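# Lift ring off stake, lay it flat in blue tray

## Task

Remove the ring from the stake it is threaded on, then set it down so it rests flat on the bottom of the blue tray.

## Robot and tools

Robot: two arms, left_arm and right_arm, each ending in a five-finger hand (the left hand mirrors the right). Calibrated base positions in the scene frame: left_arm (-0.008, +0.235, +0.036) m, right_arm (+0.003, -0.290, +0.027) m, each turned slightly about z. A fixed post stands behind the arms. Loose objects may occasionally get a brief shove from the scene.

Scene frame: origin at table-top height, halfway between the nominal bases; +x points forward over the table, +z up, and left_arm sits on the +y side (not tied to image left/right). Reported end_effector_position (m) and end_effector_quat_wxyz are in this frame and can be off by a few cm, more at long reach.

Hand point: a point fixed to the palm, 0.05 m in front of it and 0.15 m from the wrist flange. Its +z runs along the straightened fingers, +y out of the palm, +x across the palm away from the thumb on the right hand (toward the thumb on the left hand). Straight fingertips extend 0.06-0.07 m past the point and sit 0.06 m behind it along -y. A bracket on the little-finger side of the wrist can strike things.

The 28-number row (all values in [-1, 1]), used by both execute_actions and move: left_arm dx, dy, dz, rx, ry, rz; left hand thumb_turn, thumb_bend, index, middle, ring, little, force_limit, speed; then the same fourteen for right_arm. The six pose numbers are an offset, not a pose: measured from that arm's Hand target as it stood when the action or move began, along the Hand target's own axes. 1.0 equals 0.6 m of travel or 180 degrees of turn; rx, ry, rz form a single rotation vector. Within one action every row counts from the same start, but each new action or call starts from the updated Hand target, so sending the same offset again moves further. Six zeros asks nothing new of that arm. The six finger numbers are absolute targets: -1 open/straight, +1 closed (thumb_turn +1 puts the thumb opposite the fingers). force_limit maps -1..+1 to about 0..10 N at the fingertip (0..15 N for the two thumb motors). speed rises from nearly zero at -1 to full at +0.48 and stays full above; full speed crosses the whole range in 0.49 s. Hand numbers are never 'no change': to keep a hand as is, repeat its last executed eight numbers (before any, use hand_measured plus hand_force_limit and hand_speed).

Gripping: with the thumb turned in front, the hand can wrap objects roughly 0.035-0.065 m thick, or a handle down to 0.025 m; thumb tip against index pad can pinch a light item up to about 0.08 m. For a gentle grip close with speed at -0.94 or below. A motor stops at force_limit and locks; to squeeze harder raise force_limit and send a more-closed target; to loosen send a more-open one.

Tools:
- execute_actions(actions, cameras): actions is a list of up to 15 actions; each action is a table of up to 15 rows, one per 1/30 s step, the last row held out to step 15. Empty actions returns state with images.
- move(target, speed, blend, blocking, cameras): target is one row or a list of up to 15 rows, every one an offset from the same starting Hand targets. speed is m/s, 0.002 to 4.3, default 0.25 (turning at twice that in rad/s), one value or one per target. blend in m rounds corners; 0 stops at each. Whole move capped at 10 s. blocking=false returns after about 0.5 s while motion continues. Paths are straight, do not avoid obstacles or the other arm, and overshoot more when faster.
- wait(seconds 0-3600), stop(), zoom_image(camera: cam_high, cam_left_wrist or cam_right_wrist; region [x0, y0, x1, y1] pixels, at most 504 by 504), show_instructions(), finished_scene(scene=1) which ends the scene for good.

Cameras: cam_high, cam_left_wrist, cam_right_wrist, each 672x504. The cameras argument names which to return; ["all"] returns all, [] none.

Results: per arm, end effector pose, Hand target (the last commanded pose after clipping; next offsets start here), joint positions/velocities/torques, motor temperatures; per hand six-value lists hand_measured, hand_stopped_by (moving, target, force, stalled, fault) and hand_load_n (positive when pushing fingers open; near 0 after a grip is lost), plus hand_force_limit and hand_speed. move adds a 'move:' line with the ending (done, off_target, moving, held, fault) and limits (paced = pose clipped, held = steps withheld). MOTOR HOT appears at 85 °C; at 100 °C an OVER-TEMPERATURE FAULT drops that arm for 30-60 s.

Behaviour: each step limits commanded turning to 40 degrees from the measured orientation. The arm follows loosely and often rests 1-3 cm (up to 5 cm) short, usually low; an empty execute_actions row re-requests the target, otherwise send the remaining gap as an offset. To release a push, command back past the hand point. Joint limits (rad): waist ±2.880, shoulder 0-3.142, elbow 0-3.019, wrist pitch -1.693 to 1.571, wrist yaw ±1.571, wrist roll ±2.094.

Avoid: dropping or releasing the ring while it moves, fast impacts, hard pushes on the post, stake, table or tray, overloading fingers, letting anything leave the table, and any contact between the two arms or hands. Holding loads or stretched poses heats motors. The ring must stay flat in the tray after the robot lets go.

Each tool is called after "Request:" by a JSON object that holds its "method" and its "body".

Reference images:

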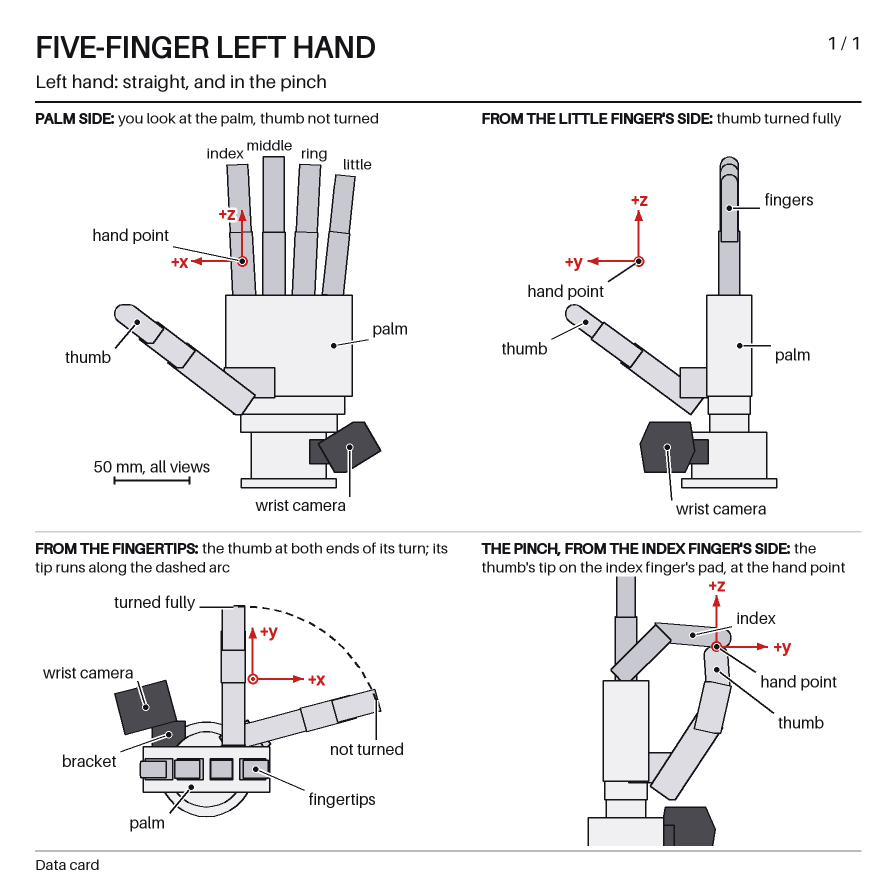

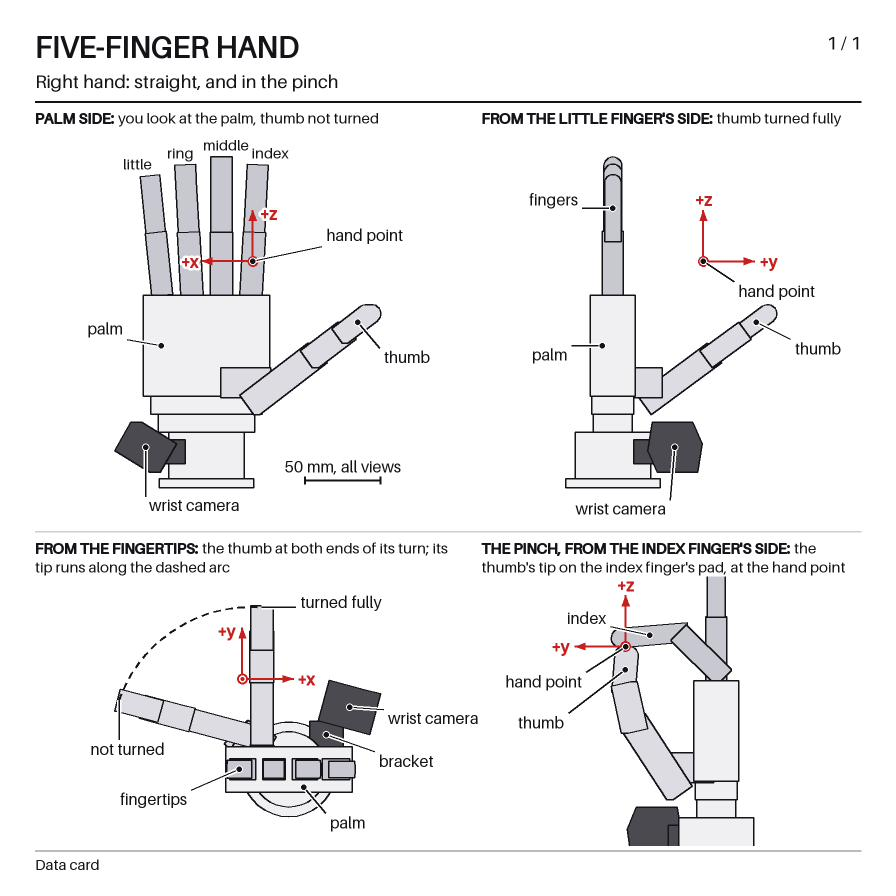

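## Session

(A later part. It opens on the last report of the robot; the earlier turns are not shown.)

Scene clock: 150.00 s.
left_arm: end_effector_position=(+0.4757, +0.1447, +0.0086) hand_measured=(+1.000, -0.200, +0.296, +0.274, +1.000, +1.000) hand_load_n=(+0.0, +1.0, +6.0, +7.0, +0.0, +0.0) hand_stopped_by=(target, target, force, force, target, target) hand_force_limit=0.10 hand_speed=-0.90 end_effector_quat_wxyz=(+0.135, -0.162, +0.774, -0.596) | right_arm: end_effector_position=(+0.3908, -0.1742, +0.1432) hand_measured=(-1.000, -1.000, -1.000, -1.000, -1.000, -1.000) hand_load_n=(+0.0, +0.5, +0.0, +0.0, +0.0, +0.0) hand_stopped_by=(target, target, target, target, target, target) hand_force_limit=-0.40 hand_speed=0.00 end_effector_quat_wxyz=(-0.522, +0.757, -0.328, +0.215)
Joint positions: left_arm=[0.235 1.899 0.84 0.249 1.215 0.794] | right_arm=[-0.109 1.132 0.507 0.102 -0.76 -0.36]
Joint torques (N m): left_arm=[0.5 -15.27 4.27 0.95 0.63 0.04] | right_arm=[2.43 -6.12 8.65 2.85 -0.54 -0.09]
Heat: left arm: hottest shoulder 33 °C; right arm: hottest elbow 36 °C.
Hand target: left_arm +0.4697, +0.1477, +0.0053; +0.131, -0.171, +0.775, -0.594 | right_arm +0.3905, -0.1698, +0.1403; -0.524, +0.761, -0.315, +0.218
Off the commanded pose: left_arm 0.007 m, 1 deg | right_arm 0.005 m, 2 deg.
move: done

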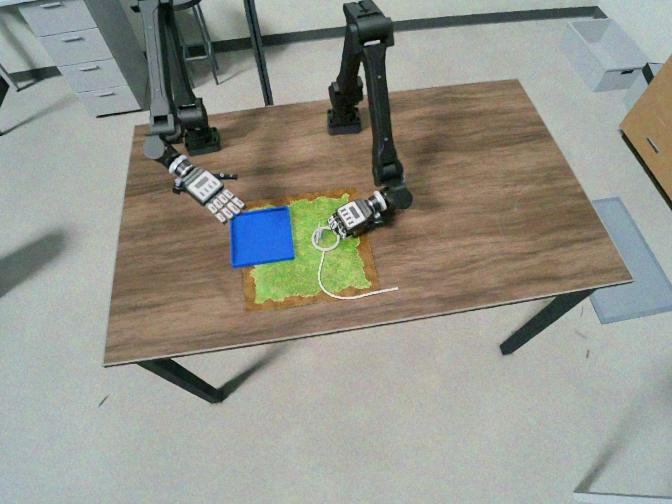

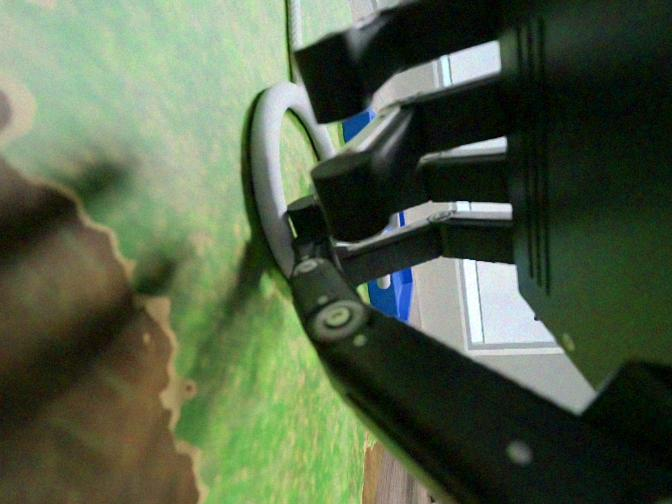

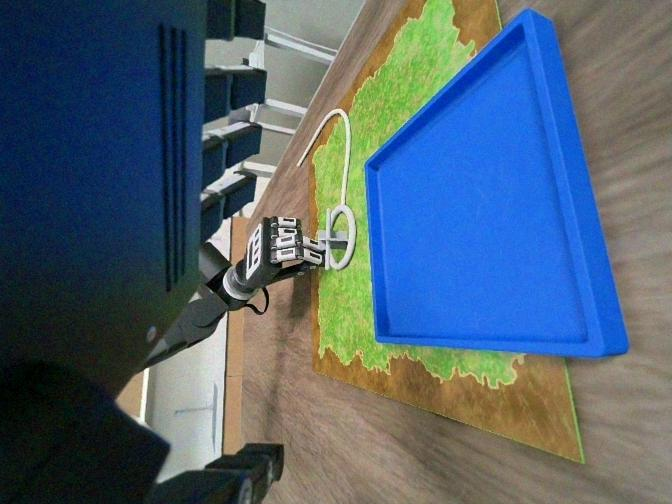

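Request:
{"method": "move", "body": {"target": [0,0,0,0,0,0,1,-0.2,-0.1,-0.1,1,1,-0.1,-0.7,0,0,0,0,0,0,-1,-1,-1,-1,-1,-1,-0.4,0], "speed": 0.03, "cameras": ["cam_high","cam_left_wrist","cam_right_wrist"]}}

Request:
{"method": "zoom_image", "body": {"camera": "cam_left_wrist", "region": [200, 80, 440, 320]}}

Request:
{"method": "zoom_image", "body": {"camera": "cam_high", "region": [308, 210, 348, 250]}}

Scene clock: 153.90 s.
left_arm: end_effector_position=(+0.4759, +0.1449, +0.0083) hand_measured=(+1.000, -0.200, -0.100, -0.100, +1.000, +1.000) hand_load_n=(+0.0, +0.0, +0.0, +0.0, +0.0, +0.0) hand_stopped_by=(target, target, target, target, target, target) hand_force_limit=-0.10 hand_speed=-0.70 end_effector_quat_wxyz=(+0.136, -0.163, +0.775, -0.596) | right_arm: end_effector_position=(+0.3908, -0.1742, +0.1432) hand_measured=(-1.000, -1.000, -1.000, -1.000, -1.000, -1.000) hand_load_n=(+0.0, +0.0, +0.0, +0.5, +0.0, +0.0) hand_stopped_by=(target, target, target, target, target, target) hand_force_limit=-0.40 hand_speed=0.00 end_effector_quat_wxyz=(-0.522, +0.757, -0.328, +0.215)
Joint positions: left_arm=[0.235 1.899 0.84 0.249 1.213 0.794] | right_arm=[-0.109 1.132 0.507 0.102 -0.76 -0.36]
Joint torques (N m): left_arm=[0.67 -15.33 4.25 0.99 0.7 0.04] | right_arm=[2.49 -6.01 8.8 2.71 -0.55 -0.08]
Heat: left arm: hottest shoulder 33 °C; right arm: hottest elbow 36 °C.
Hand target: left_arm +0.4697, +0.1477, +0.0053; +0.131, -0.171, +0.775, -0.594 | right_arm +0.3905, -0.1698, +0.1403; -0.524, +0.761, -0.315, +0.218
Off the commanded pose: left_arm 0.007 m, 1 deg | right_arm 0.005 m, 2 deg.
move: done

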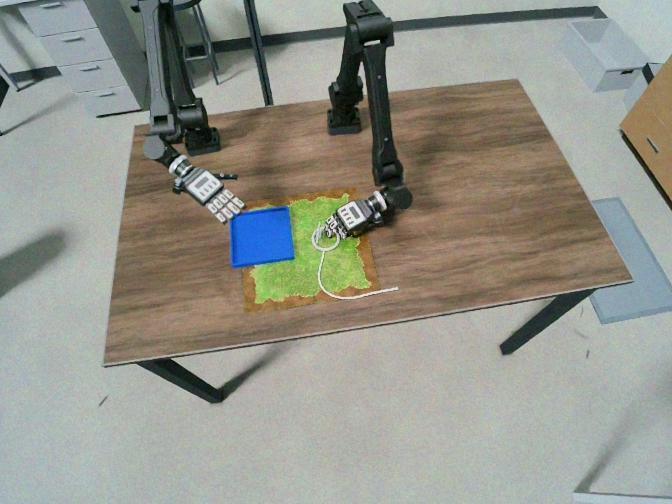

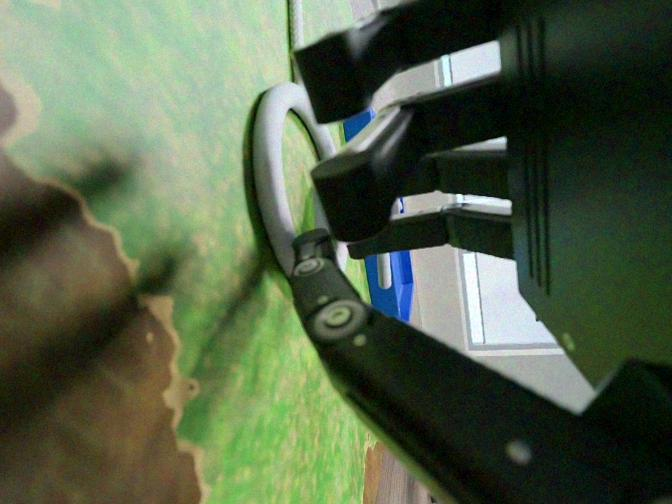

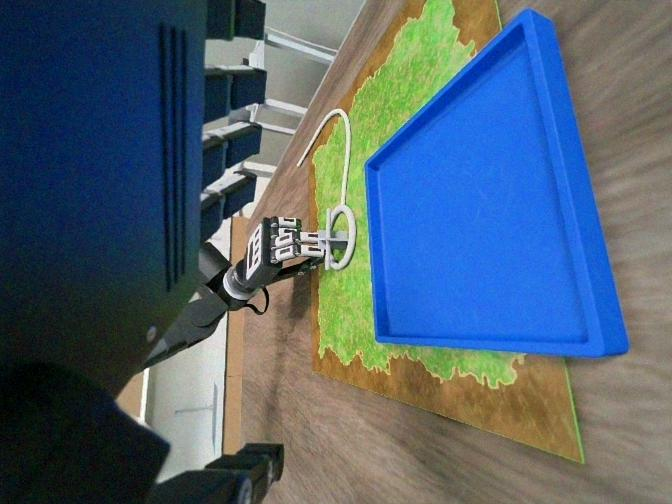

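Scaled by 2.100 from the camera's image (finer frame: 960x720).

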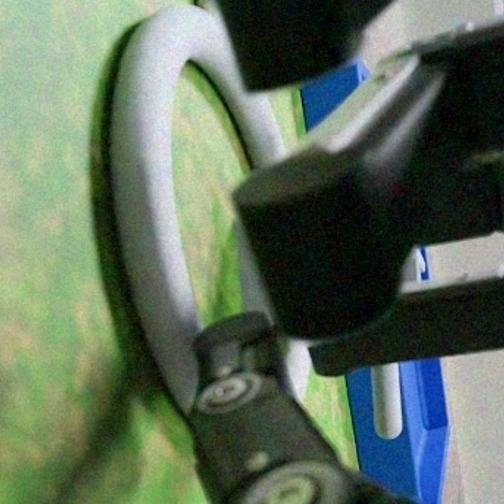

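Scaled by 12.600 from the camera's image (finer frame: 960x720).

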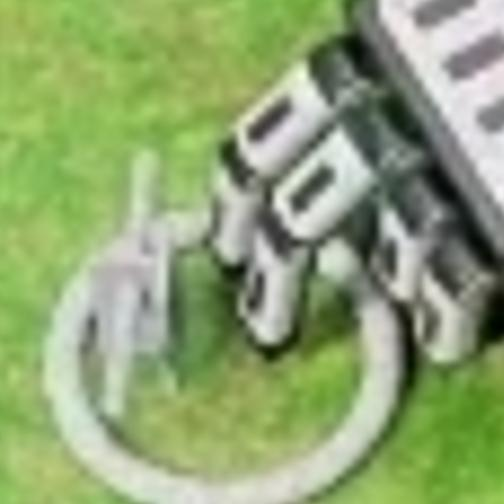

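Request:
{"method": "zoom_image", "body": {"camera": "cam_right_wrist", "region": [290, 200, 360, 290]}}

Request:
{"method": "zoom_image", "body": {"camera": "cam_left_wrist", "region": [230, 180, 370, 320]}}

Scaled by 5.600 from the camera's image (finer frame: 960x720).

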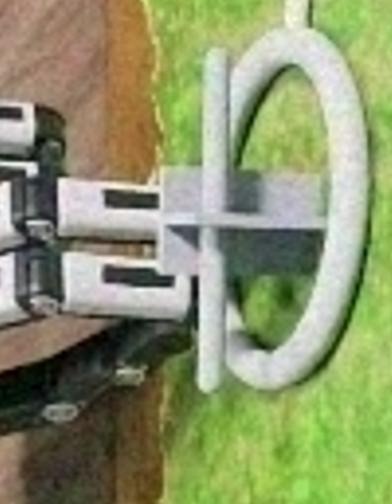

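Scaled by 3.600 from the camera's image (finer frame: 960x720).

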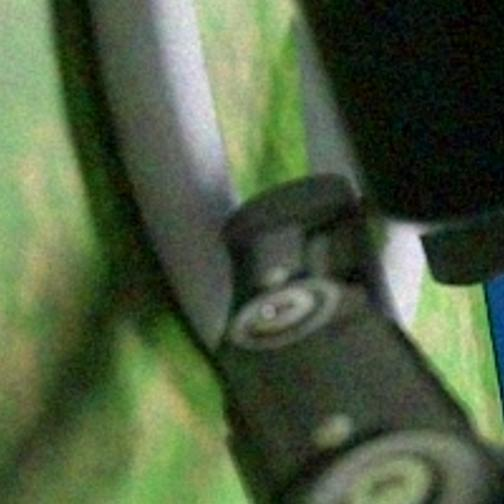

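Request:
{"method": "move", "body": {"target": [-0.0158,0.0009,-0.0227,0,0,0,1,-0.2,-0.1,-0.1,1,1,-0.1,-0.7,0,0,0,0,0,0,-1,-1,-1,-1,-1,-1,-0.4,0], "speed": 0.04, "cameras": ["cam_high"]}}

Request:
{"method": "zoom_image", "body": {"camera": "cam_high", "region": [308, 210, 348, 250]}}

Scene clock: 160.20 s.
left_arm: end_effector_position=(+0.4636, +0.1578, +0.0027) hand_measured=(+1.000, -0.200, -0.100, -0.100, +1.000, +1.000) hand_load_n=(+0.0, +0.0, +0.0, +0.0, +0.0, +0.0) hand_stopped_by=(target, target, target, target, target, target) hand_force_limit=-0.10 hand_speed=-0.70 end_effector_quat_wxyz=(+0.120, -0.178, +0.775, -0.595) | right_arm: end_effector_position=(+0.3908, -0.1742, +0.1432) hand_measured=(-1.000, -1.000, -1.000, -1.000, -1.000, -1.000) hand_load_n=(+0.0, +0.0, +0.0, +0.0, +0.0, +0.0) hand_stopped_by=(target, target, target, target, target, target) hand_force_limit=-0.40 hand_speed=0.00 end_effector_quat_wxyz=(-0.522, +0.757, -0.328, +0.215)
Joint positions: left_arm=[0.269 1.899 0.84 0.145 1.231 0.859] | right_arm=[-0.109 1.132 0.507 0.102 -0.76 -0.36]
Joint torques (N m): left_arm=[0.44 -15.44 6.63 0.92 0.99 0.11] | right_arm=[2.26 -5.66 8.75 2.92 -0.55 -0.04]
Heat: left arm: hottest shoulder 33 °C; right arm: hottest elbow 36 °C.
Hand target: left_arm +0.4727, +0.1637, +0.0083; +0.131, -0.171, +0.775, -0.594 | right_arm +0.3905, -0.1698, +0.1403; -0.524, +0.761, -0.315, +0.218
Off the commanded pose: left_arm 0.012 m, 1 deg | right_arm 0.005 m, 2 deg.
move: off_target (left_arm)

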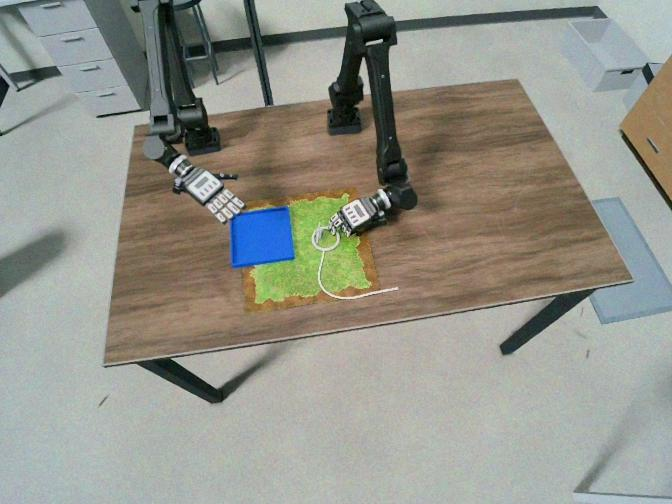

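Scaled by 12.600 from the camera's image (finer frame: 960x720).

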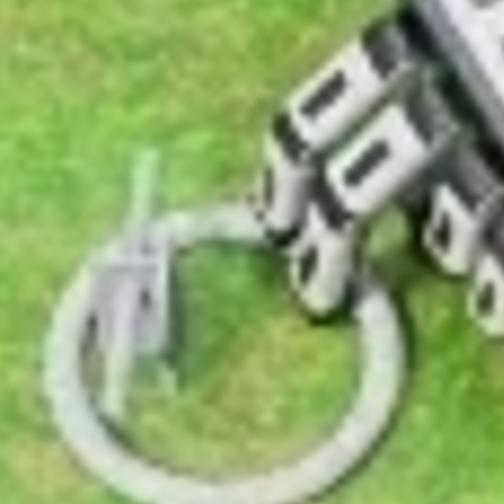

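Request:
{"method": "move", "body": {"target": [-0.019,-0.0124,0.0077,0,0,0,1,-0.2,-0.1,-0.1,1,1,-0.1,-0.7,0,0,0,0,0,0,-1,-1,-1,-1,-1,-1,-0.4,0], "speed": 0.04, "cameras": ["cam_high"]}}

Request:
{"method": "zoom_image", "body": {"camera": "cam_high", "region": [308, 210, 348, 250]}}

Scene clock: 161.57 s.
left_arm: end_effector_position=(+0.4762, +0.1606, +0.0092) hand_measured=(+1.000, -0.200, -0.100, -0.100, +1.000, +1.000) hand_load_n=(+0.0, +0.0, +0.5, +0.0, +0.0, +0.0) hand_stopped_by=(target, target, target, target, target, target) hand_force_limit=-0.10 hand_speed=-0.70 end_effector_quat_wxyz=(+0.128, -0.172, +0.775, -0.594) | right_arm: end_effector_position=(+0.3908, -0.1742, +0.1432) hand_measured=(-1.000, -1.000, -1.000, -1.000, -1.000, -1.000) hand_load_n=(+0.0, +0.0, +0.0, -0.5, +0.0, -0.5) hand_stopped_by=(target, target, target, target, target, target) hand_force_limit=-0.40 hand_speed=0.00 end_effector_quat_wxyz=(-0.522, +0.757, -0.328, +0.215)
Joint positions: left_arm=[0.269 1.899 0.87 0.133 1.23 0.86] | right_arm=[-0.109 1.132 0.507 0.102 -0.76 -0.36]
Joint torques (N m): left_arm=[-0.09 -15.21 7.28 0.95 0.75 -0.05] | right_arm=[2.96 -5.42 8.83 2.62 -0.54 -0.12]
Heat: left arm: hottest shoulder 33 °C; right arm: hottest elbow 36 °C.
Hand target: left_arm +0.4858, +0.1627, +0.0143; +0.131, -0.171, +0.775, -0.594 | right_arm +0.3905, -0.1698, +0.1403; -0.524, +0.761, -0.315, +0.218
Off the commanded pose: left_arm 0.011 m, 0 deg | right_arm 0.005 m, 2 deg.
move: off_target (left_arm)

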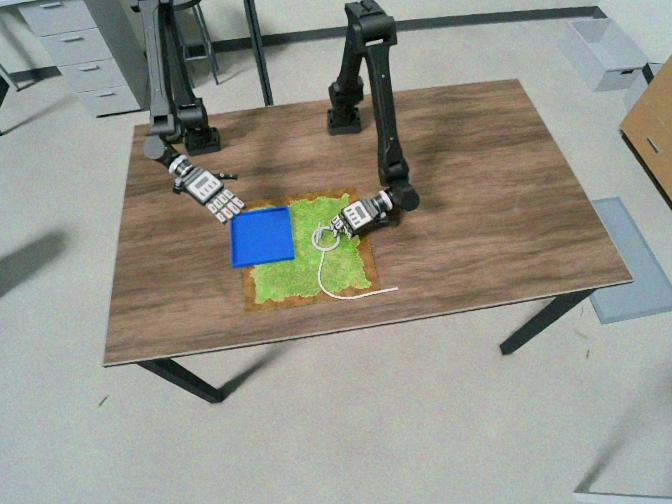

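Scaled by 12.600 from the camera's image (finer frame: 960x720).

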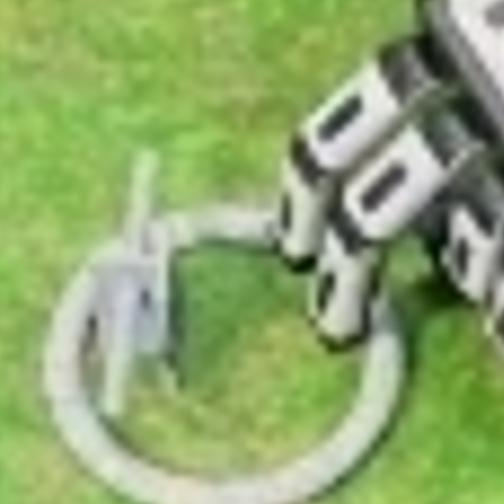

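Request:
{"method": "move", "body": {"target": [0.0043,0.0308,0.0138,0,0,0,1,-0.2,-0.1,-0.1,1,1,-0.1,-0.7,0,0,0,0,0,0,-1,-1,-1,-1,-1,-1,-0.4,0], "speed": 0.04, "cameras": ["cam_high"]}}

Request:
{"method": "zoom_image", "body": {"camera": "cam_high", "region": [308, 210, 348, 250]}}

Scene clock: 164.13 s.
left_arm: end_effector_position=(+0.4805, +0.1617, +0.0007) hand_measured=(+1.000, -0.200, -0.100, -0.100, +1.000, +1.000) hand_load_n=(+0.0, +0.0, +0.0, +0.0, +0.0, +0.0) hand_stopped_by=(target, target, target, target, target, target) hand_force_limit=-0.10 hand_speed=-0.70 end_effector_quat_wxyz=(+0.136, -0.169, +0.775, -0.593) | right_arm: end_effector_position=(+0.3908, -0.1742, +0.1432) hand_measured=(-1.000, -1.000, -1.000, -1.000, -1.000, -1.000) hand_load_n=(-0.5, +0.0, +0.0, +0.0, +0.0, +0.0) hand_stopped_by=(target, target, target, target, target, target) hand_force_limit=-0.40 hand_speed=0.00 end_effector_quat_wxyz=(-0.522, +0.757, -0.328, +0.215)
Joint positions: left_arm=[0.269 1.924 0.87 0.185 1.225 0.85] | right_arm=[-0.109 1.132 0.507 0.102 -0.76 -0.36]
Joint torques (N m): left_arm=[-0.91 -13.57 6.52 1.8 0.73 -0.11] | right_arm=[2.37 -6.01 8.76 2.74 -0.56 -0.05]
Heat: left arm: hottest shoulder 33 °C; right arm: hottest elbow 36 °C.
Hand target: left_arm +0.4848, +0.1587, -0.0056; +0.131, -0.171, +0.775, -0.594 | right_arm +0.3905, -0.1698, +0.1403; -0.524, +0.761, -0.315, +0.218
Off the commanded pose: left_arm 0.008 m, 1 deg | right_arm 0.005 m, 2 deg.
move: done

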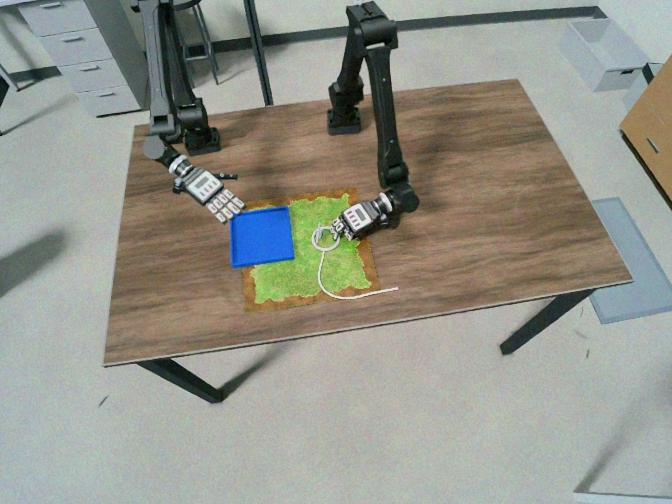

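Scaled by 12.600 from the camera's image (finer frame: 960x720).

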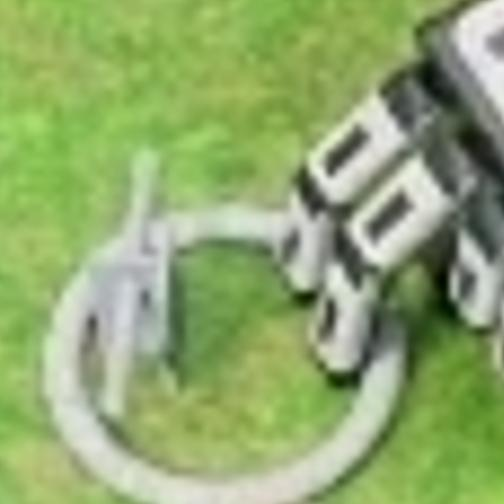

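Request:
{"method": "move", "body": {"target": [0.0117,-0.0015,0.0054,0,0,0,1,-0.2,-0.1,-0.1,1,1,-0.1,-0.7,0,0,0,0,0,0,-1,-1,-1,-1,-1,-1,-0.4,0], "speed": 0.04}}

Scene clock: 165.43 s.
left_arm: end_effector_position=(+0.4851, +0.1592, +0.0025) hand_measured=(+1.000, -0.200, -0.100, -0.100, +1.000, +1.000) hand_load_n=(+0.0, +0.0, +0.0, +0.0, +0.5, +0.0) hand_stopped_by=(target, target, target, target, target, target) hand_force_limit=-0.10 hand_speed=-0.70 end_effector_quat_wxyz=(+0.142, -0.166, +0.775, -0.593) | right_arm: end_effector_position=(+0.3908, -0.1742, +0.1432) hand_measured=(-1.000, -1.000, -1.000, -1.000, -1.000, -1.000) hand_load_n=(+0.0, +0.0, +0.0, +0.0, +0.0, -0.5) hand_stopped_by=(target, target, target, target, target, target) hand_force_limit=-0.40 hand_speed=0.00 end_effector_quat_wxyz=(-0.522, +0.757, -0.328, +0.215)
Joint positions: left_arm=[0.261 1.924 0.87 0.22 1.218 0.827] | right_arm=[-0.109 1.132 0.507 0.102 -0.76 -0.36]
Joint torques (N m): left_arm=[-0.85 -14.15 4.75 1.85 0.71 -0.11] | right_arm=[2.2 -5.42 8.65 2.71 -0.55 -0.05]
Heat: left arm: hottest shoulder 33 °C; right arm: hottest elbow 36 °C.
Hand target: left_arm +0.4799, +0.1528, -0.0056; +0.131, -0.172, +0.775, -0.594 | right_arm +0.3905, -0.1698, +0.1403; -0.524, +0.761, -0.315, +0.218
Off the commanded pose: left_arm 0.012 m, 1 deg | right_arm 0.005 m, 2 deg.
move: off_target (left_arm)

Request:
{"method": "move", "body": {"target": [0.0097,0.0007,-0.0026,0,0,0,1,-0.2,-0.1,-0.1,1,1,-0.1,-0.7,0,0,0,0,0,0,-1,-1,-1,-1,-1,-1,-0.4,0], "speed": 0.04}}

Scene clock: 166.40 s.
left_arm: end_effector_position=(+0.4791, +0.1580, -0.0007) hand_measured=(+1.000, -0.200, -0.100, -0.100, +1.000, +1.000) hand_load_n=(+0.0, +0.5, +0.0, +0.0, +0.0, +0.0) hand_stopped_by=(target, target, target, target, target, target) hand_force_limit=-0.10 hand_speed=-0.70 end_effector_quat_wxyz=(+0.140, -0.168, +0.775, -0.593) | right_arm: end_effector_position=(+0.3908, -0.1742, +0.1432) hand_measured=(-1.000, -1.000, -1.000, -1.000, -1.000, -1.000) hand_load_n=(-0.5, +0.0, +0.0, +0.0, +0.0, +0.0) hand_stopped_by=(target, target, target, target, target, target) hand_force_limit=-0.40 hand_speed=0.00 end_effector_quat_wxyz=(-0.522, +0.757, -0.328, +0.215)
Joint positions: left_arm=[0.261 1.924 0.855 0.229 1.218 0.826] | right_arm=[-0.109 1.132 0.507 0.102 -0.76 -0.36]
Joint torques (N m): left_arm=[-0.85 -14.62 4.42 1.88 0.74 -0.12] | right_arm=[2.55 -6.3 8.57 2.84 -0.52 -0.06]
Heat: left arm: hottest shoulder 33 °C; right arm: hottest elbow 36 °C.
Hand target: left_arm +0.4740, +0.1518, -0.0056; +0.131, -0.171, +0.775, -0.594 | right_arm +0.3905, -0.1698, +0.1403; -0.524, +0.761, -0.315, +0.218
Off the commanded pose: left_arm 0.009 m, 1 deg | right_arm 0.005 m, 2 deg.
move: done

Request:
{"method": "move", "body": {"target": [0.0037,0.0097,0.0028,0,0,0,1,-0.2,-0.1,-0.1,1,1,-0.1,-0.7,0,0,0,0,0,0,-1,-1,-1,-1,-1,-1,-0.4,0], "speed": 0.04, "cameras": ["cam_high","cam_left_wrist"]}}

Request:
{"method": "zoom_image", "body": {"camera": "cam_high", "region": [308, 210, 348, 250]}}

Request:
{"method": "zoom_image", "body": {"camera": "cam_left_wrist", "region": [230, 180, 370, 320]}}

Scene clock: 167.40 s.
left_arm: end_effector_position=(+0.4797, +0.1581, -0.0008) hand_measured=(+1.000, -0.200, -0.100, -0.100, +1.000, +1.000) hand_load_n=(+0.0, +0.5, +0.0, +0.0, +0.0, +0.0) hand_stopped_by=(target, target, target, target, target, target) hand_force_limit=-0.10 hand_speed=-0.70 end_effector_quat_wxyz=(+0.146, -0.164, +0.775, -0.593) | right_arm: end_effector_position=(+0.3908, -0.1742, +0.1432) hand_measured=(-1.000, -1.000, -1.000, -1.000, -1.000, -1.000) hand_load_n=(+0.0, +0.0, +0.0, +0.0, +0.0, +0.0) hand_stopped_by=(target, target, target, target, target, target) hand_force_limit=-0.40 hand_speed=0.00 end_effector_quat_wxyz=(-0.522, +0.757, -0.328, +0.215)
Joint positions: left_arm=[0.261 1.924 0.849 0.251 1.218 0.825] | right_arm=[-0.109 1.132 0.507 0.102 -0.76 -0.36]
Joint torques (N m): left_arm=[-1.03 -13.74 4.34 1.77 0.71 -0.11] | right_arm=[2.73 -5.89 8.79 2.76 -0.58 -0.01]
Heat: left arm: hottest shoulder 33 °C; right arm: hottest elbow 36 °C.
Hand target: left_arm +0.4719, +0.1508, -0.0116; +0.131, -0.171, +0.775, -0.594 | right_arm +0.3905, -0.1698, +0.1403; -0.524, +0.761, -0.315, +0.218
Off the commanded pose: left_arm 0.015 m, 2 deg | right_arm 0.005 m, 2 deg.
move: off_target (left_arm)

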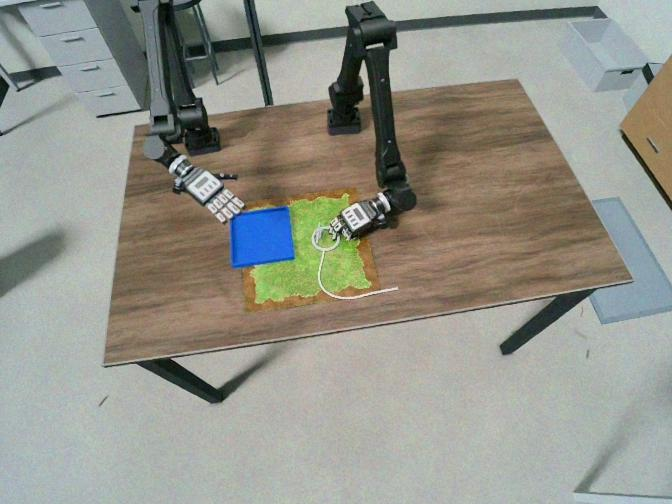

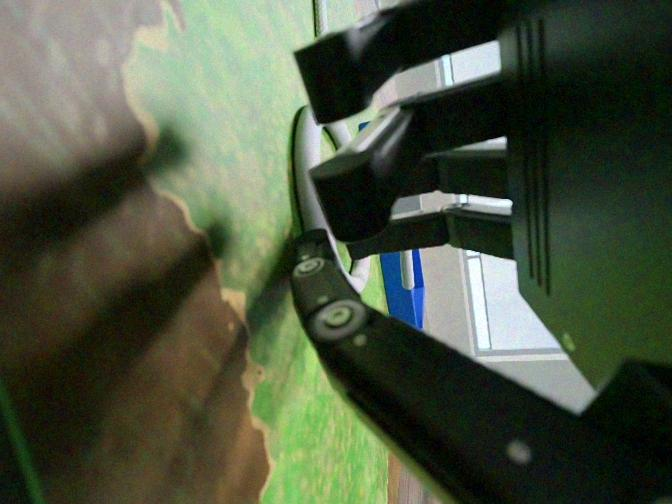

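Scaled by 12.600 from the camera's image (finer frame: 960x720).

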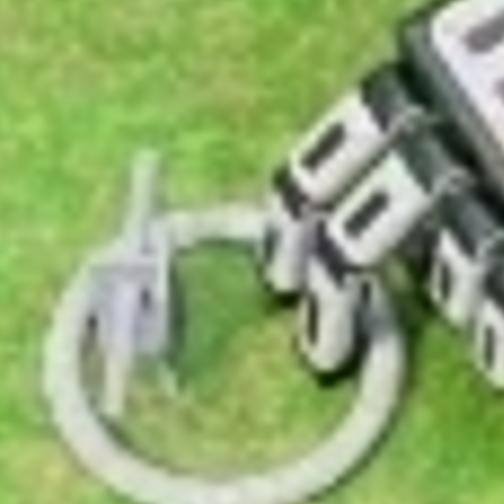

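Scaled by 3.600 from the camera's image (finer frame: 960x720).

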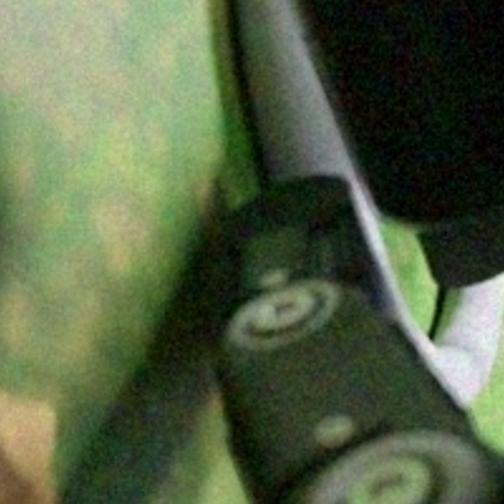

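Request:
{"method": "move", "body": {"target": [0.00373,0.00963,0.00268,0,0,0,1,-0.2,-0.1,-0.1,1,1,-0.1,-0.7,0,0,0,0,0,0,-1,-1,-1,-1,-1,-1,-0.4,0], "speed": 0.05, "cameras": ["all"]}}

Scene clock: 170.77 s.
left_arm: end_effector_position=(+0.4790, +0.1572, -0.0036) hand_measured=(+1.000, -0.200, -0.100, -0.100, +1.000, +1.000) hand_load_n=(+0.0, +0.0, +0.0, +0.0, +0.0, +0.0) hand_stopped_by=(target, target, target, target, target, target) hand_force_limit=-0.10 hand_speed=-0.70 end_effector_quat_wxyz=(+0.148, -0.162, +0.774, -0.593) | right_arm: end_effector_position=(+0.3908, -0.1742, +0.1432) hand_measured=(-1.000, -1.000, -1.000, -1.000, -1.000, -1.000) hand_load_n=(+0.0, +0.0, +0.0, +0.0, +0.0, +0.0) hand_stopped_by=(target, target, target, target, target, target) hand_force_limit=-0.40 hand_speed=0.00 end_effector_quat_wxyz=(-0.522, +0.757, -0.328, +0.215)
Joint positions: left_arm=[0.26 1.93 0.843 0.272 1.217 0.821] | right_arm=[-0.109 1.132 0.507 0.102 -0.76 -0.36]
Joint torques (N m): left_arm=[-1.03 -12.98 4.22 1.88 0.7 -0.09] | right_arm=[2.73 -5.89 8.8 2.8 -0.58 -0.04]
Heat: left arm: hottest shoulder 33 °C; right arm: hottest elbow 36 °C.
Hand target: left_arm +0.4699, +0.1496, -0.0177; +0.131, -0.171, +0.775, -0.594 | right_arm +0.3905, -0.1698, +0.1403; -0.524, +0.761, -0.315, +0.218
Off the commanded pose: left_arm 0.018 m, 2 deg | right_arm 0.005 m, 2 deg.
move: off_target (left_arm)

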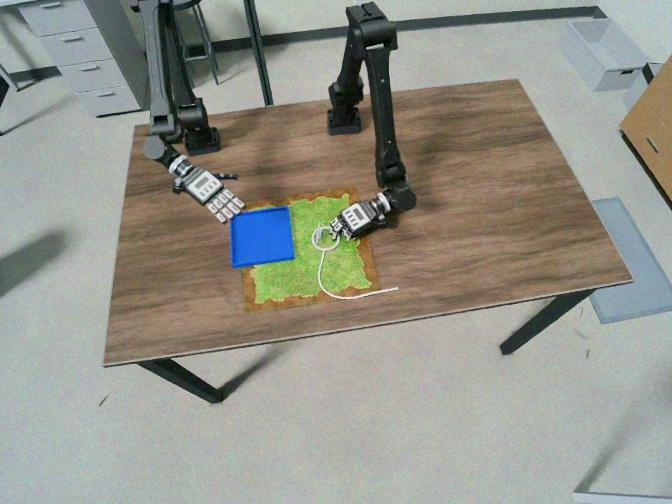

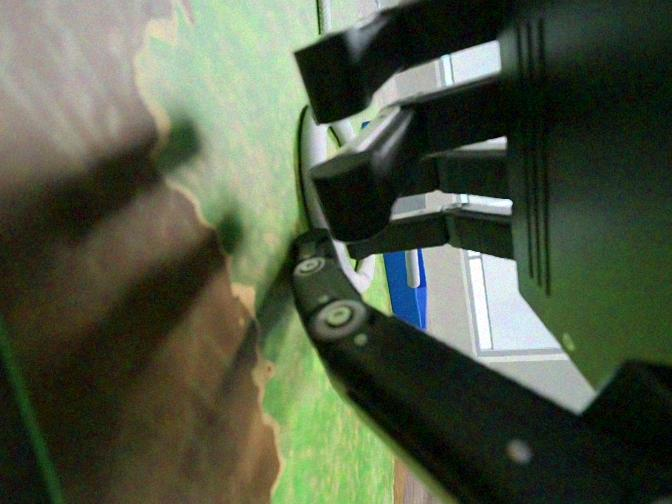

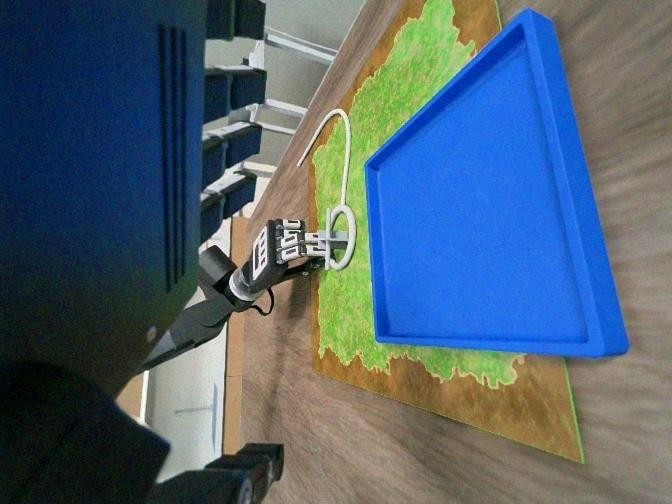

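Request:
{"method": "zoom_image", "body": {"camera": "cam_right_wrist", "region": [290, 200, 360, 290]}}

Request:
{"method": "zoom_image", "body": {"camera": "cam_left_wrist", "region": [270, 90, 420, 330]}}

Request:
{"method": "zoom_image", "body": {"camera": "cam_high", "region": [308, 210, 348, 250]}}

Scaled by 5.600 from the camera's image (finer frame: 960x720).

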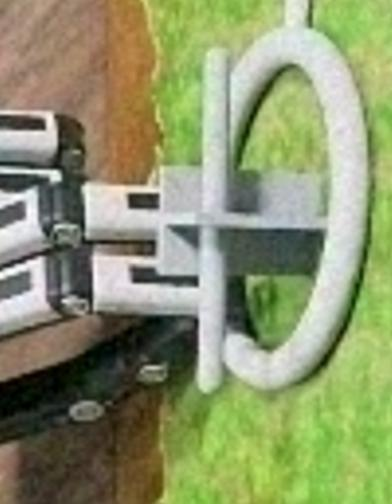

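Scaled by 2.100 from the camera's image (finer frame: 960x720).

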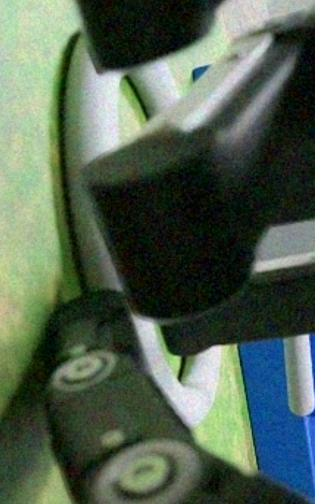

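Scaled by 12.600 from the camera's image (finer frame: 960x720).

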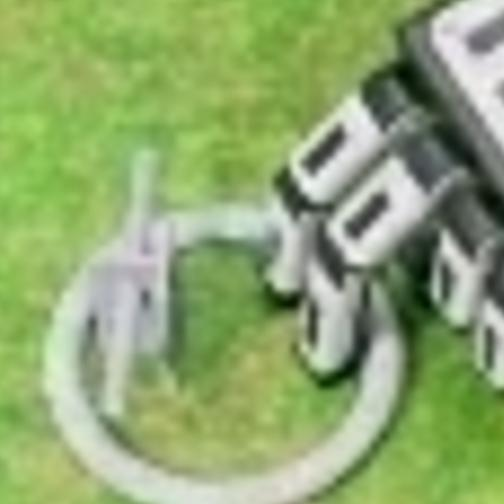

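Request:
{"method": "move", "body": {"target": [0.0008,0.0066,0.0015,0,0,0,1,-0.2,-0.1,-0.1,1,1,-0.1,-0.7,0,0,0,0,0,0,-1,-1,-1,-1,-1,-1,-0.4,0], "speed": 0.05, "cameras": []}}

Scene clock: 172.40 s.
left_arm: end_effector_position=(+0.4796, +0.1570, -0.0041) hand_measured=(+1.000, -0.200, -0.100, -0.100, +1.000, +1.000) hand_load_n=(+0.0, +0.0, +0.0, +0.0, +0.0, +0.0) hand_stopped_by=(target, target, target, target, target, target) hand_force_limit=-0.10 hand_speed=-0.70 end_effector_quat_wxyz=(+0.149, -0.161, +0.774, -0.594) | right_arm: end_effector_position=(+0.3908, -0.1742, +0.1432) hand_measured=(-1.000, -1.000, -1.000, -1.000, -1.000, -1.000) hand_load_n=(-0.5, +0.0, +0.0, +0.0, +0.0, +0.5) hand_stopped_by=(target, target, target, target, target, target) hand_force_limit=-0.40 hand_speed=0.00 end_effector_quat_wxyz=(-0.522, +0.757, -0.328, +0.215)
Joint positions: left_arm=[0.26 1.934 0.843 0.283 1.22 0.818] | right_arm=[-0.109 1.132 0.507 0.102 -0.76 -0.36]
Joint torques (N m): left_arm=[-0.97 -12.92 4.04 1.95 0.58 -0.06] | right_arm=[2.96 -6.12 8.8 2.84 -0.55 -0.11]
Heat: left arm: hottest shoulder 33 °C; right arm: hottest elbow 36 °C.
Hand target: left_arm +0.4694, +0.1496, -0.0218; +0.131, -0.171, +0.775, -0.594 | right_arm +0.3905, -0.1698, +0.1403; -0.524, +0.761, -0.315, +0.218
Off the commanded pose: left_arm 0.022 m, 2 deg | right_arm 0.005 m, 2 deg.
move: off_target (left_arm)

Request:
{"method": "move", "body": {"target": [0.0018,0.0080,0.0010,0,0,0,1,-0.2,-0.1,-0.1,1,1,-0.1,-0.7,0,0,0,0,0,0,-1,-1,-1,-1,-1,-1,-0.4,0], "speed": 0.05, "cameras": []}}

Scene clock: 173.17 s.
left_arm: end_effector_position=(+0.4802, +0.1566, -0.0045) hand_measured=(+1.000, -0.200, -0.100, -0.100, +1.000, +1.000) hand_load_n=(+0.0, +0.0, +0.0, +0.0, +0.0, +0.0) hand_stopped_by=(target, target, target, target, target, target) hand_force_limit=-0.10 hand_speed=-0.70 end_effector_quat_wxyz=(+0.151, -0.157, +0.772, -0.596) | right_arm: end_effector_position=(+0.3908, -0.1742, +0.1432) hand_measured=(-1.000, -1.000, -1.000, -1.000, -1.000, -1.000) hand_load_n=(-0.5, +0.0, +0.0, +0.0, +0.0, +0.0) hand_stopped_by=(target, target, target, target, target, target) hand_force_limit=-0.40 hand_speed=0.00 end_effector_quat_wxyz=(-0.522, +0.757, -0.328, +0.215)
Joint positions: left_arm=[0.26 1.939 0.843 0.296 1.225 0.817] | right_arm=[-0.109 1.132 0.507 0.102 -0.76 -0.36]
Joint torques (N m): left_arm=[-0.91 -12.16 3.81 1.88 0.33 -0.04] | right_arm=[3.25 -5.36 8.73 2.78 -0.53 -0.09]
Heat: left arm: hottest shoulder 33 °C; right arm: hottest elbow 36 °C.
Hand target: left_arm +0.4682, +0.1497, -0.0265; +0.131, -0.171, +0.775, -0.594 | right_arm +0.3905, -0.1698, +0.1403; -0.524, +0.761, -0.315, +0.218
Off the commanded pose: left_arm 0.026 m, 3 deg | right_arm 0.005 m, 2 deg.
move: off_target (left_arm)

Request:
{"method": "execute_actions", "body": {"actions": [[[0.0009,0.0040,0.0005,0,0,0,1,-0.2,0.3,0.3,1,1,-0.3,-0.9,0,0,0,0,0,0,-1,-1,-1,-1,-1,-1,-0.4,0]],[[0,0,0,0,0,0,1,-0.2,0.3,0.3,1,1,-0.3,-0.9,0,0,0,0,0,0,-1,-1,-1,-1,-1,-1,-0.4,0]],[[0,0,0,0,0,0,1,-0.2,0.3,0.3,1,1,-0.3,-0.9,0,0,0,0,0,0,-1,-1,-1,-1,-1,-1,-0.4,0]]]}}

Scene clock: 176.43 s.
left_arm: end_effector_position=(+0.4803, +0.1525, -0.0035) hand_measured=(+1.000, -0.200, +0.122, +0.094, +1.000, +1.000) hand_load_n=(+0.0, +1.5, +3.5, +3.5, +0.0, +0.0) hand_stopped_by=(target, target, force, force, target, target) hand_force_limit=-0.30 hand_speed=-0.90 end_effector_quat_wxyz=(+0.153, -0.148, +0.772, -0.600) | right_arm: end_effector_position=(+0.3908, -0.1742, +0.1432) hand_measured=(-1.000, -1.000, -1.000, -1.000, -1.000, -1.000) hand_load_n=(-0.5, +0.0, +0.0, +0.0, +0.0, +0.0) hand_stopped_by=(target, target, target, target, target, target) hand_force_limit=-0.40 hand_speed=0.00 end_effector_quat_wxyz=(-0.522, +0.757, -0.328, +0.215)
Joint positions: left_arm=[0.253 1.94 0.841 0.313 1.233 0.817] | right_arm=[-0.109 1.132 0.507 0.102 -0.76 -0.36]
Joint torques (N m): left_arm=[-0.5 -11.93 3.75 1.36 0 -0.04] | right_arm=[2.78 -6.36 8.64 2.61 -0.6 0]
Heat: left arm: hottest shoulder 33 °C; right arm: hottest elbow 36 °C.
Hand target: left_arm +0.4674, +0.1499, -0.0289; +0.131, -0.171, +0.775, -0.594 | right_arm +0.3905, -0.1698, +0.1403; -0.524, +0.761, -0.315, +0.218
Off the commanded pose: left_arm 0.029 m, 4 deg | right_arm 0.005 m, 2 deg.

Request:
{"method": "zoom_image", "body": {"camera": "cam_high", "region": [308, 210, 348, 250]}}

Scaled by 12.600 from the camera's image (finer frame: 960x720).
This view is cut from an older image: the scene may have changed since it was taken.

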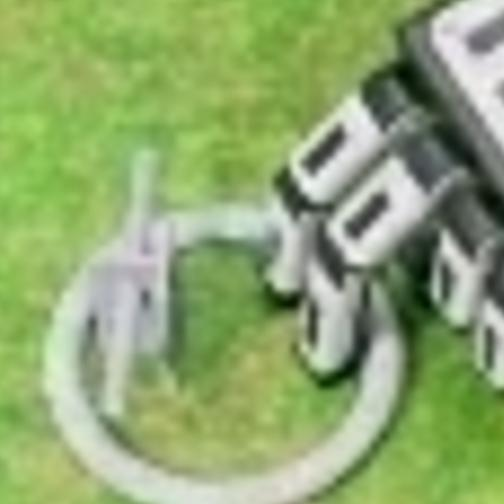

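Request:
{"method": "execute_actions", "body": {"actions": [[[0,0,0,0,0,0,1,-0.2,0.4,0.4,1,1,0.1,-0.9,0,0,0,0,0,0,-1,-1,-1,-1,-1,-1,-0.4,0]]], "cameras": ["all"]}}

Request:
{"method": "zoom_image", "body": {"camera": "cam_high", "region": [308, 210, 348, 250]}}

Request:
{"method": "zoom_image", "body": {"camera": "cam_left_wrist", "region": [270, 90, 420, 330]}}

Request:
{"method": "zoom_image", "body": {"camera": "cam_right_wrist", "region": [290, 200, 360, 290]}}

Scene clock: 177.70 s.
left_arm: end_effector_position=(+0.4803, +0.1525, -0.0035) hand_measured=(+1.000, -0.200, +0.136, +0.108, +1.000, +1.000) hand_load_n=(+0.0, +3.0, +6.5, +5.5, +0.0, +0.0) hand_stopped_by=(target, target, force, force, target, target) hand_force_limit=0.10 hand_speed=-0.90 end_effector_quat_wxyz=(+0.153, -0.148, +0.771, -0.600) | right_arm: end_effector_position=(+0.3908, -0.1742, +0.1432) hand_measured=(-1.000, -1.000, -1.000, -1.000, -1.000, -1.000) hand_load_n=(+0.0, +0.0, +0.0, +0.0, +0.0, +0.0) hand_stopped_by=(target, target, target, target, target, target) hand_force_limit=-0.40 hand_speed=0.00 end_effector_quat_wxyz=(-0.522, +0.757, -0.328, +0.215)
Joint positions: left_arm=[0.253 1.94 0.841 0.313 1.233 0.817] | right_arm=[-0.109 1.132 0.507 0.102 -0.76 -0.36]
Joint torques (N m): left_arm=[-0.44 -11.93 3.71 1.42 -0.03 -0.03] | right_arm=[2.08 -6.48 8.85 2.93 -0.59 -0.03]
Heat: left arm: hottest shoulder 33 °C; right arm: hottest elbow 36 °C.
Hand target: left_arm +0.4675, +0.1500, -0.0290; +0.131, -0.172, +0.775, -0.594 | right_arm +0.3905, -0.1698, +0.1403; -0.524, +0.761, -0.315, +0.218
Off the commanded pose: left_arm 0.029 m, 4 deg | right_arm 0.005 m, 2 deg.

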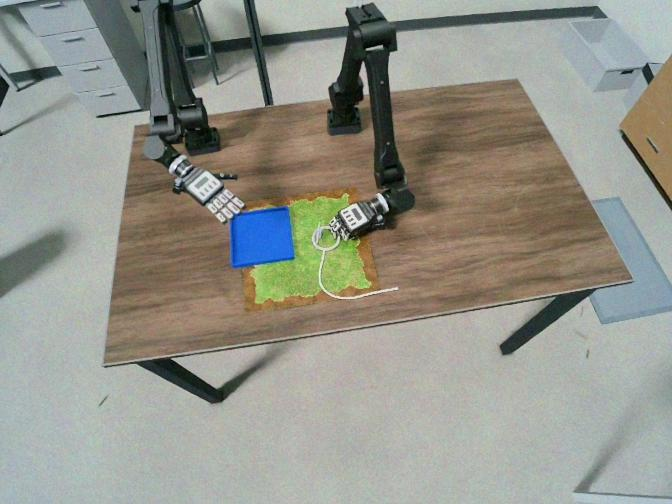

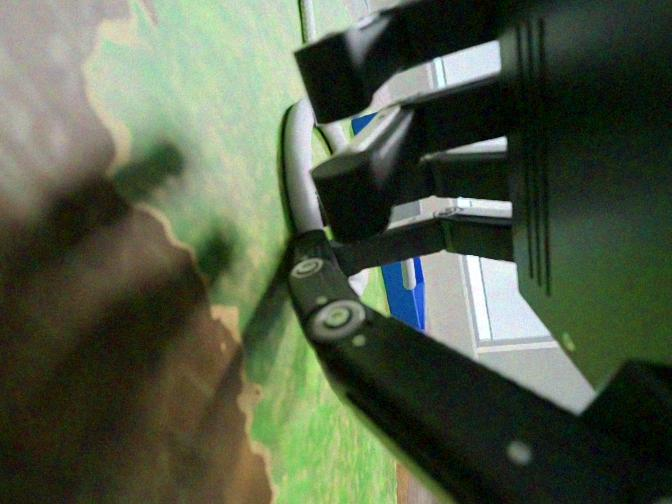

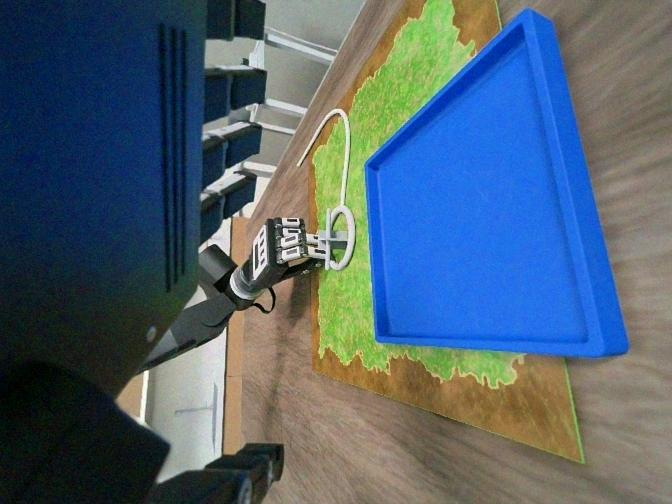

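Scaled by 12.600 from the camera's image (finer frame: 960x720).

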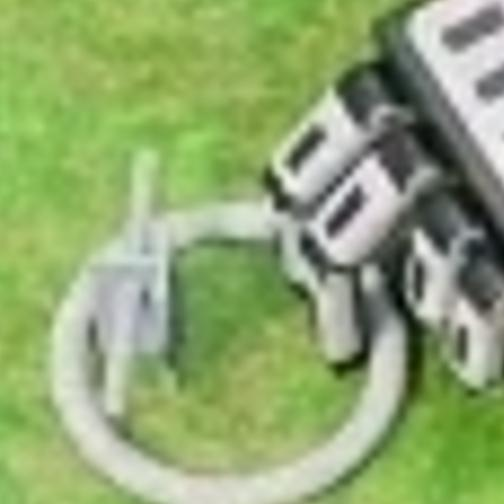

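Scaled by 2.100 from the camera's image (finer frame: 960x720).

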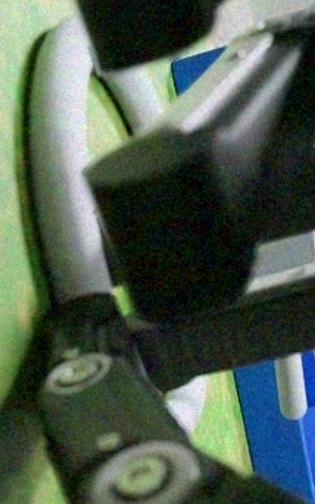

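Scaled by 5.600 from the camera's image (finer frame: 960x720).

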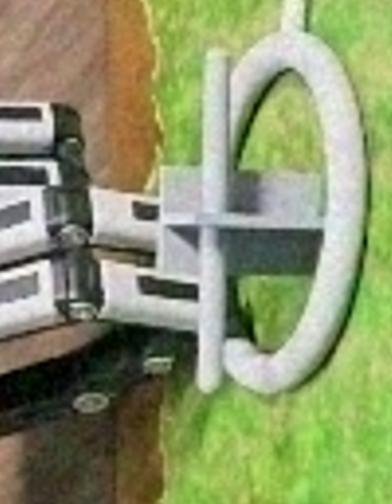

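Request:
{"method": "zoom_image", "body": {"camera": "cam_left_wrist", "region": [270, 190, 370, 270]}}

Scaled by 5.040 from the camera's image (finer frame: 960x720).

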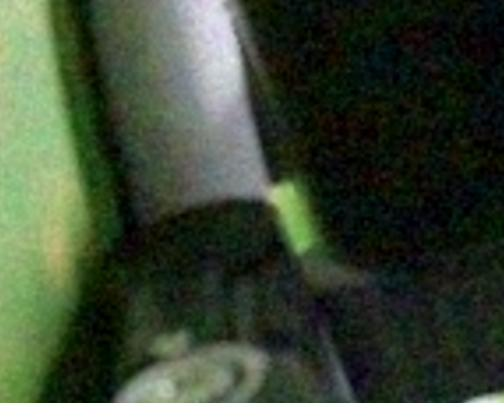

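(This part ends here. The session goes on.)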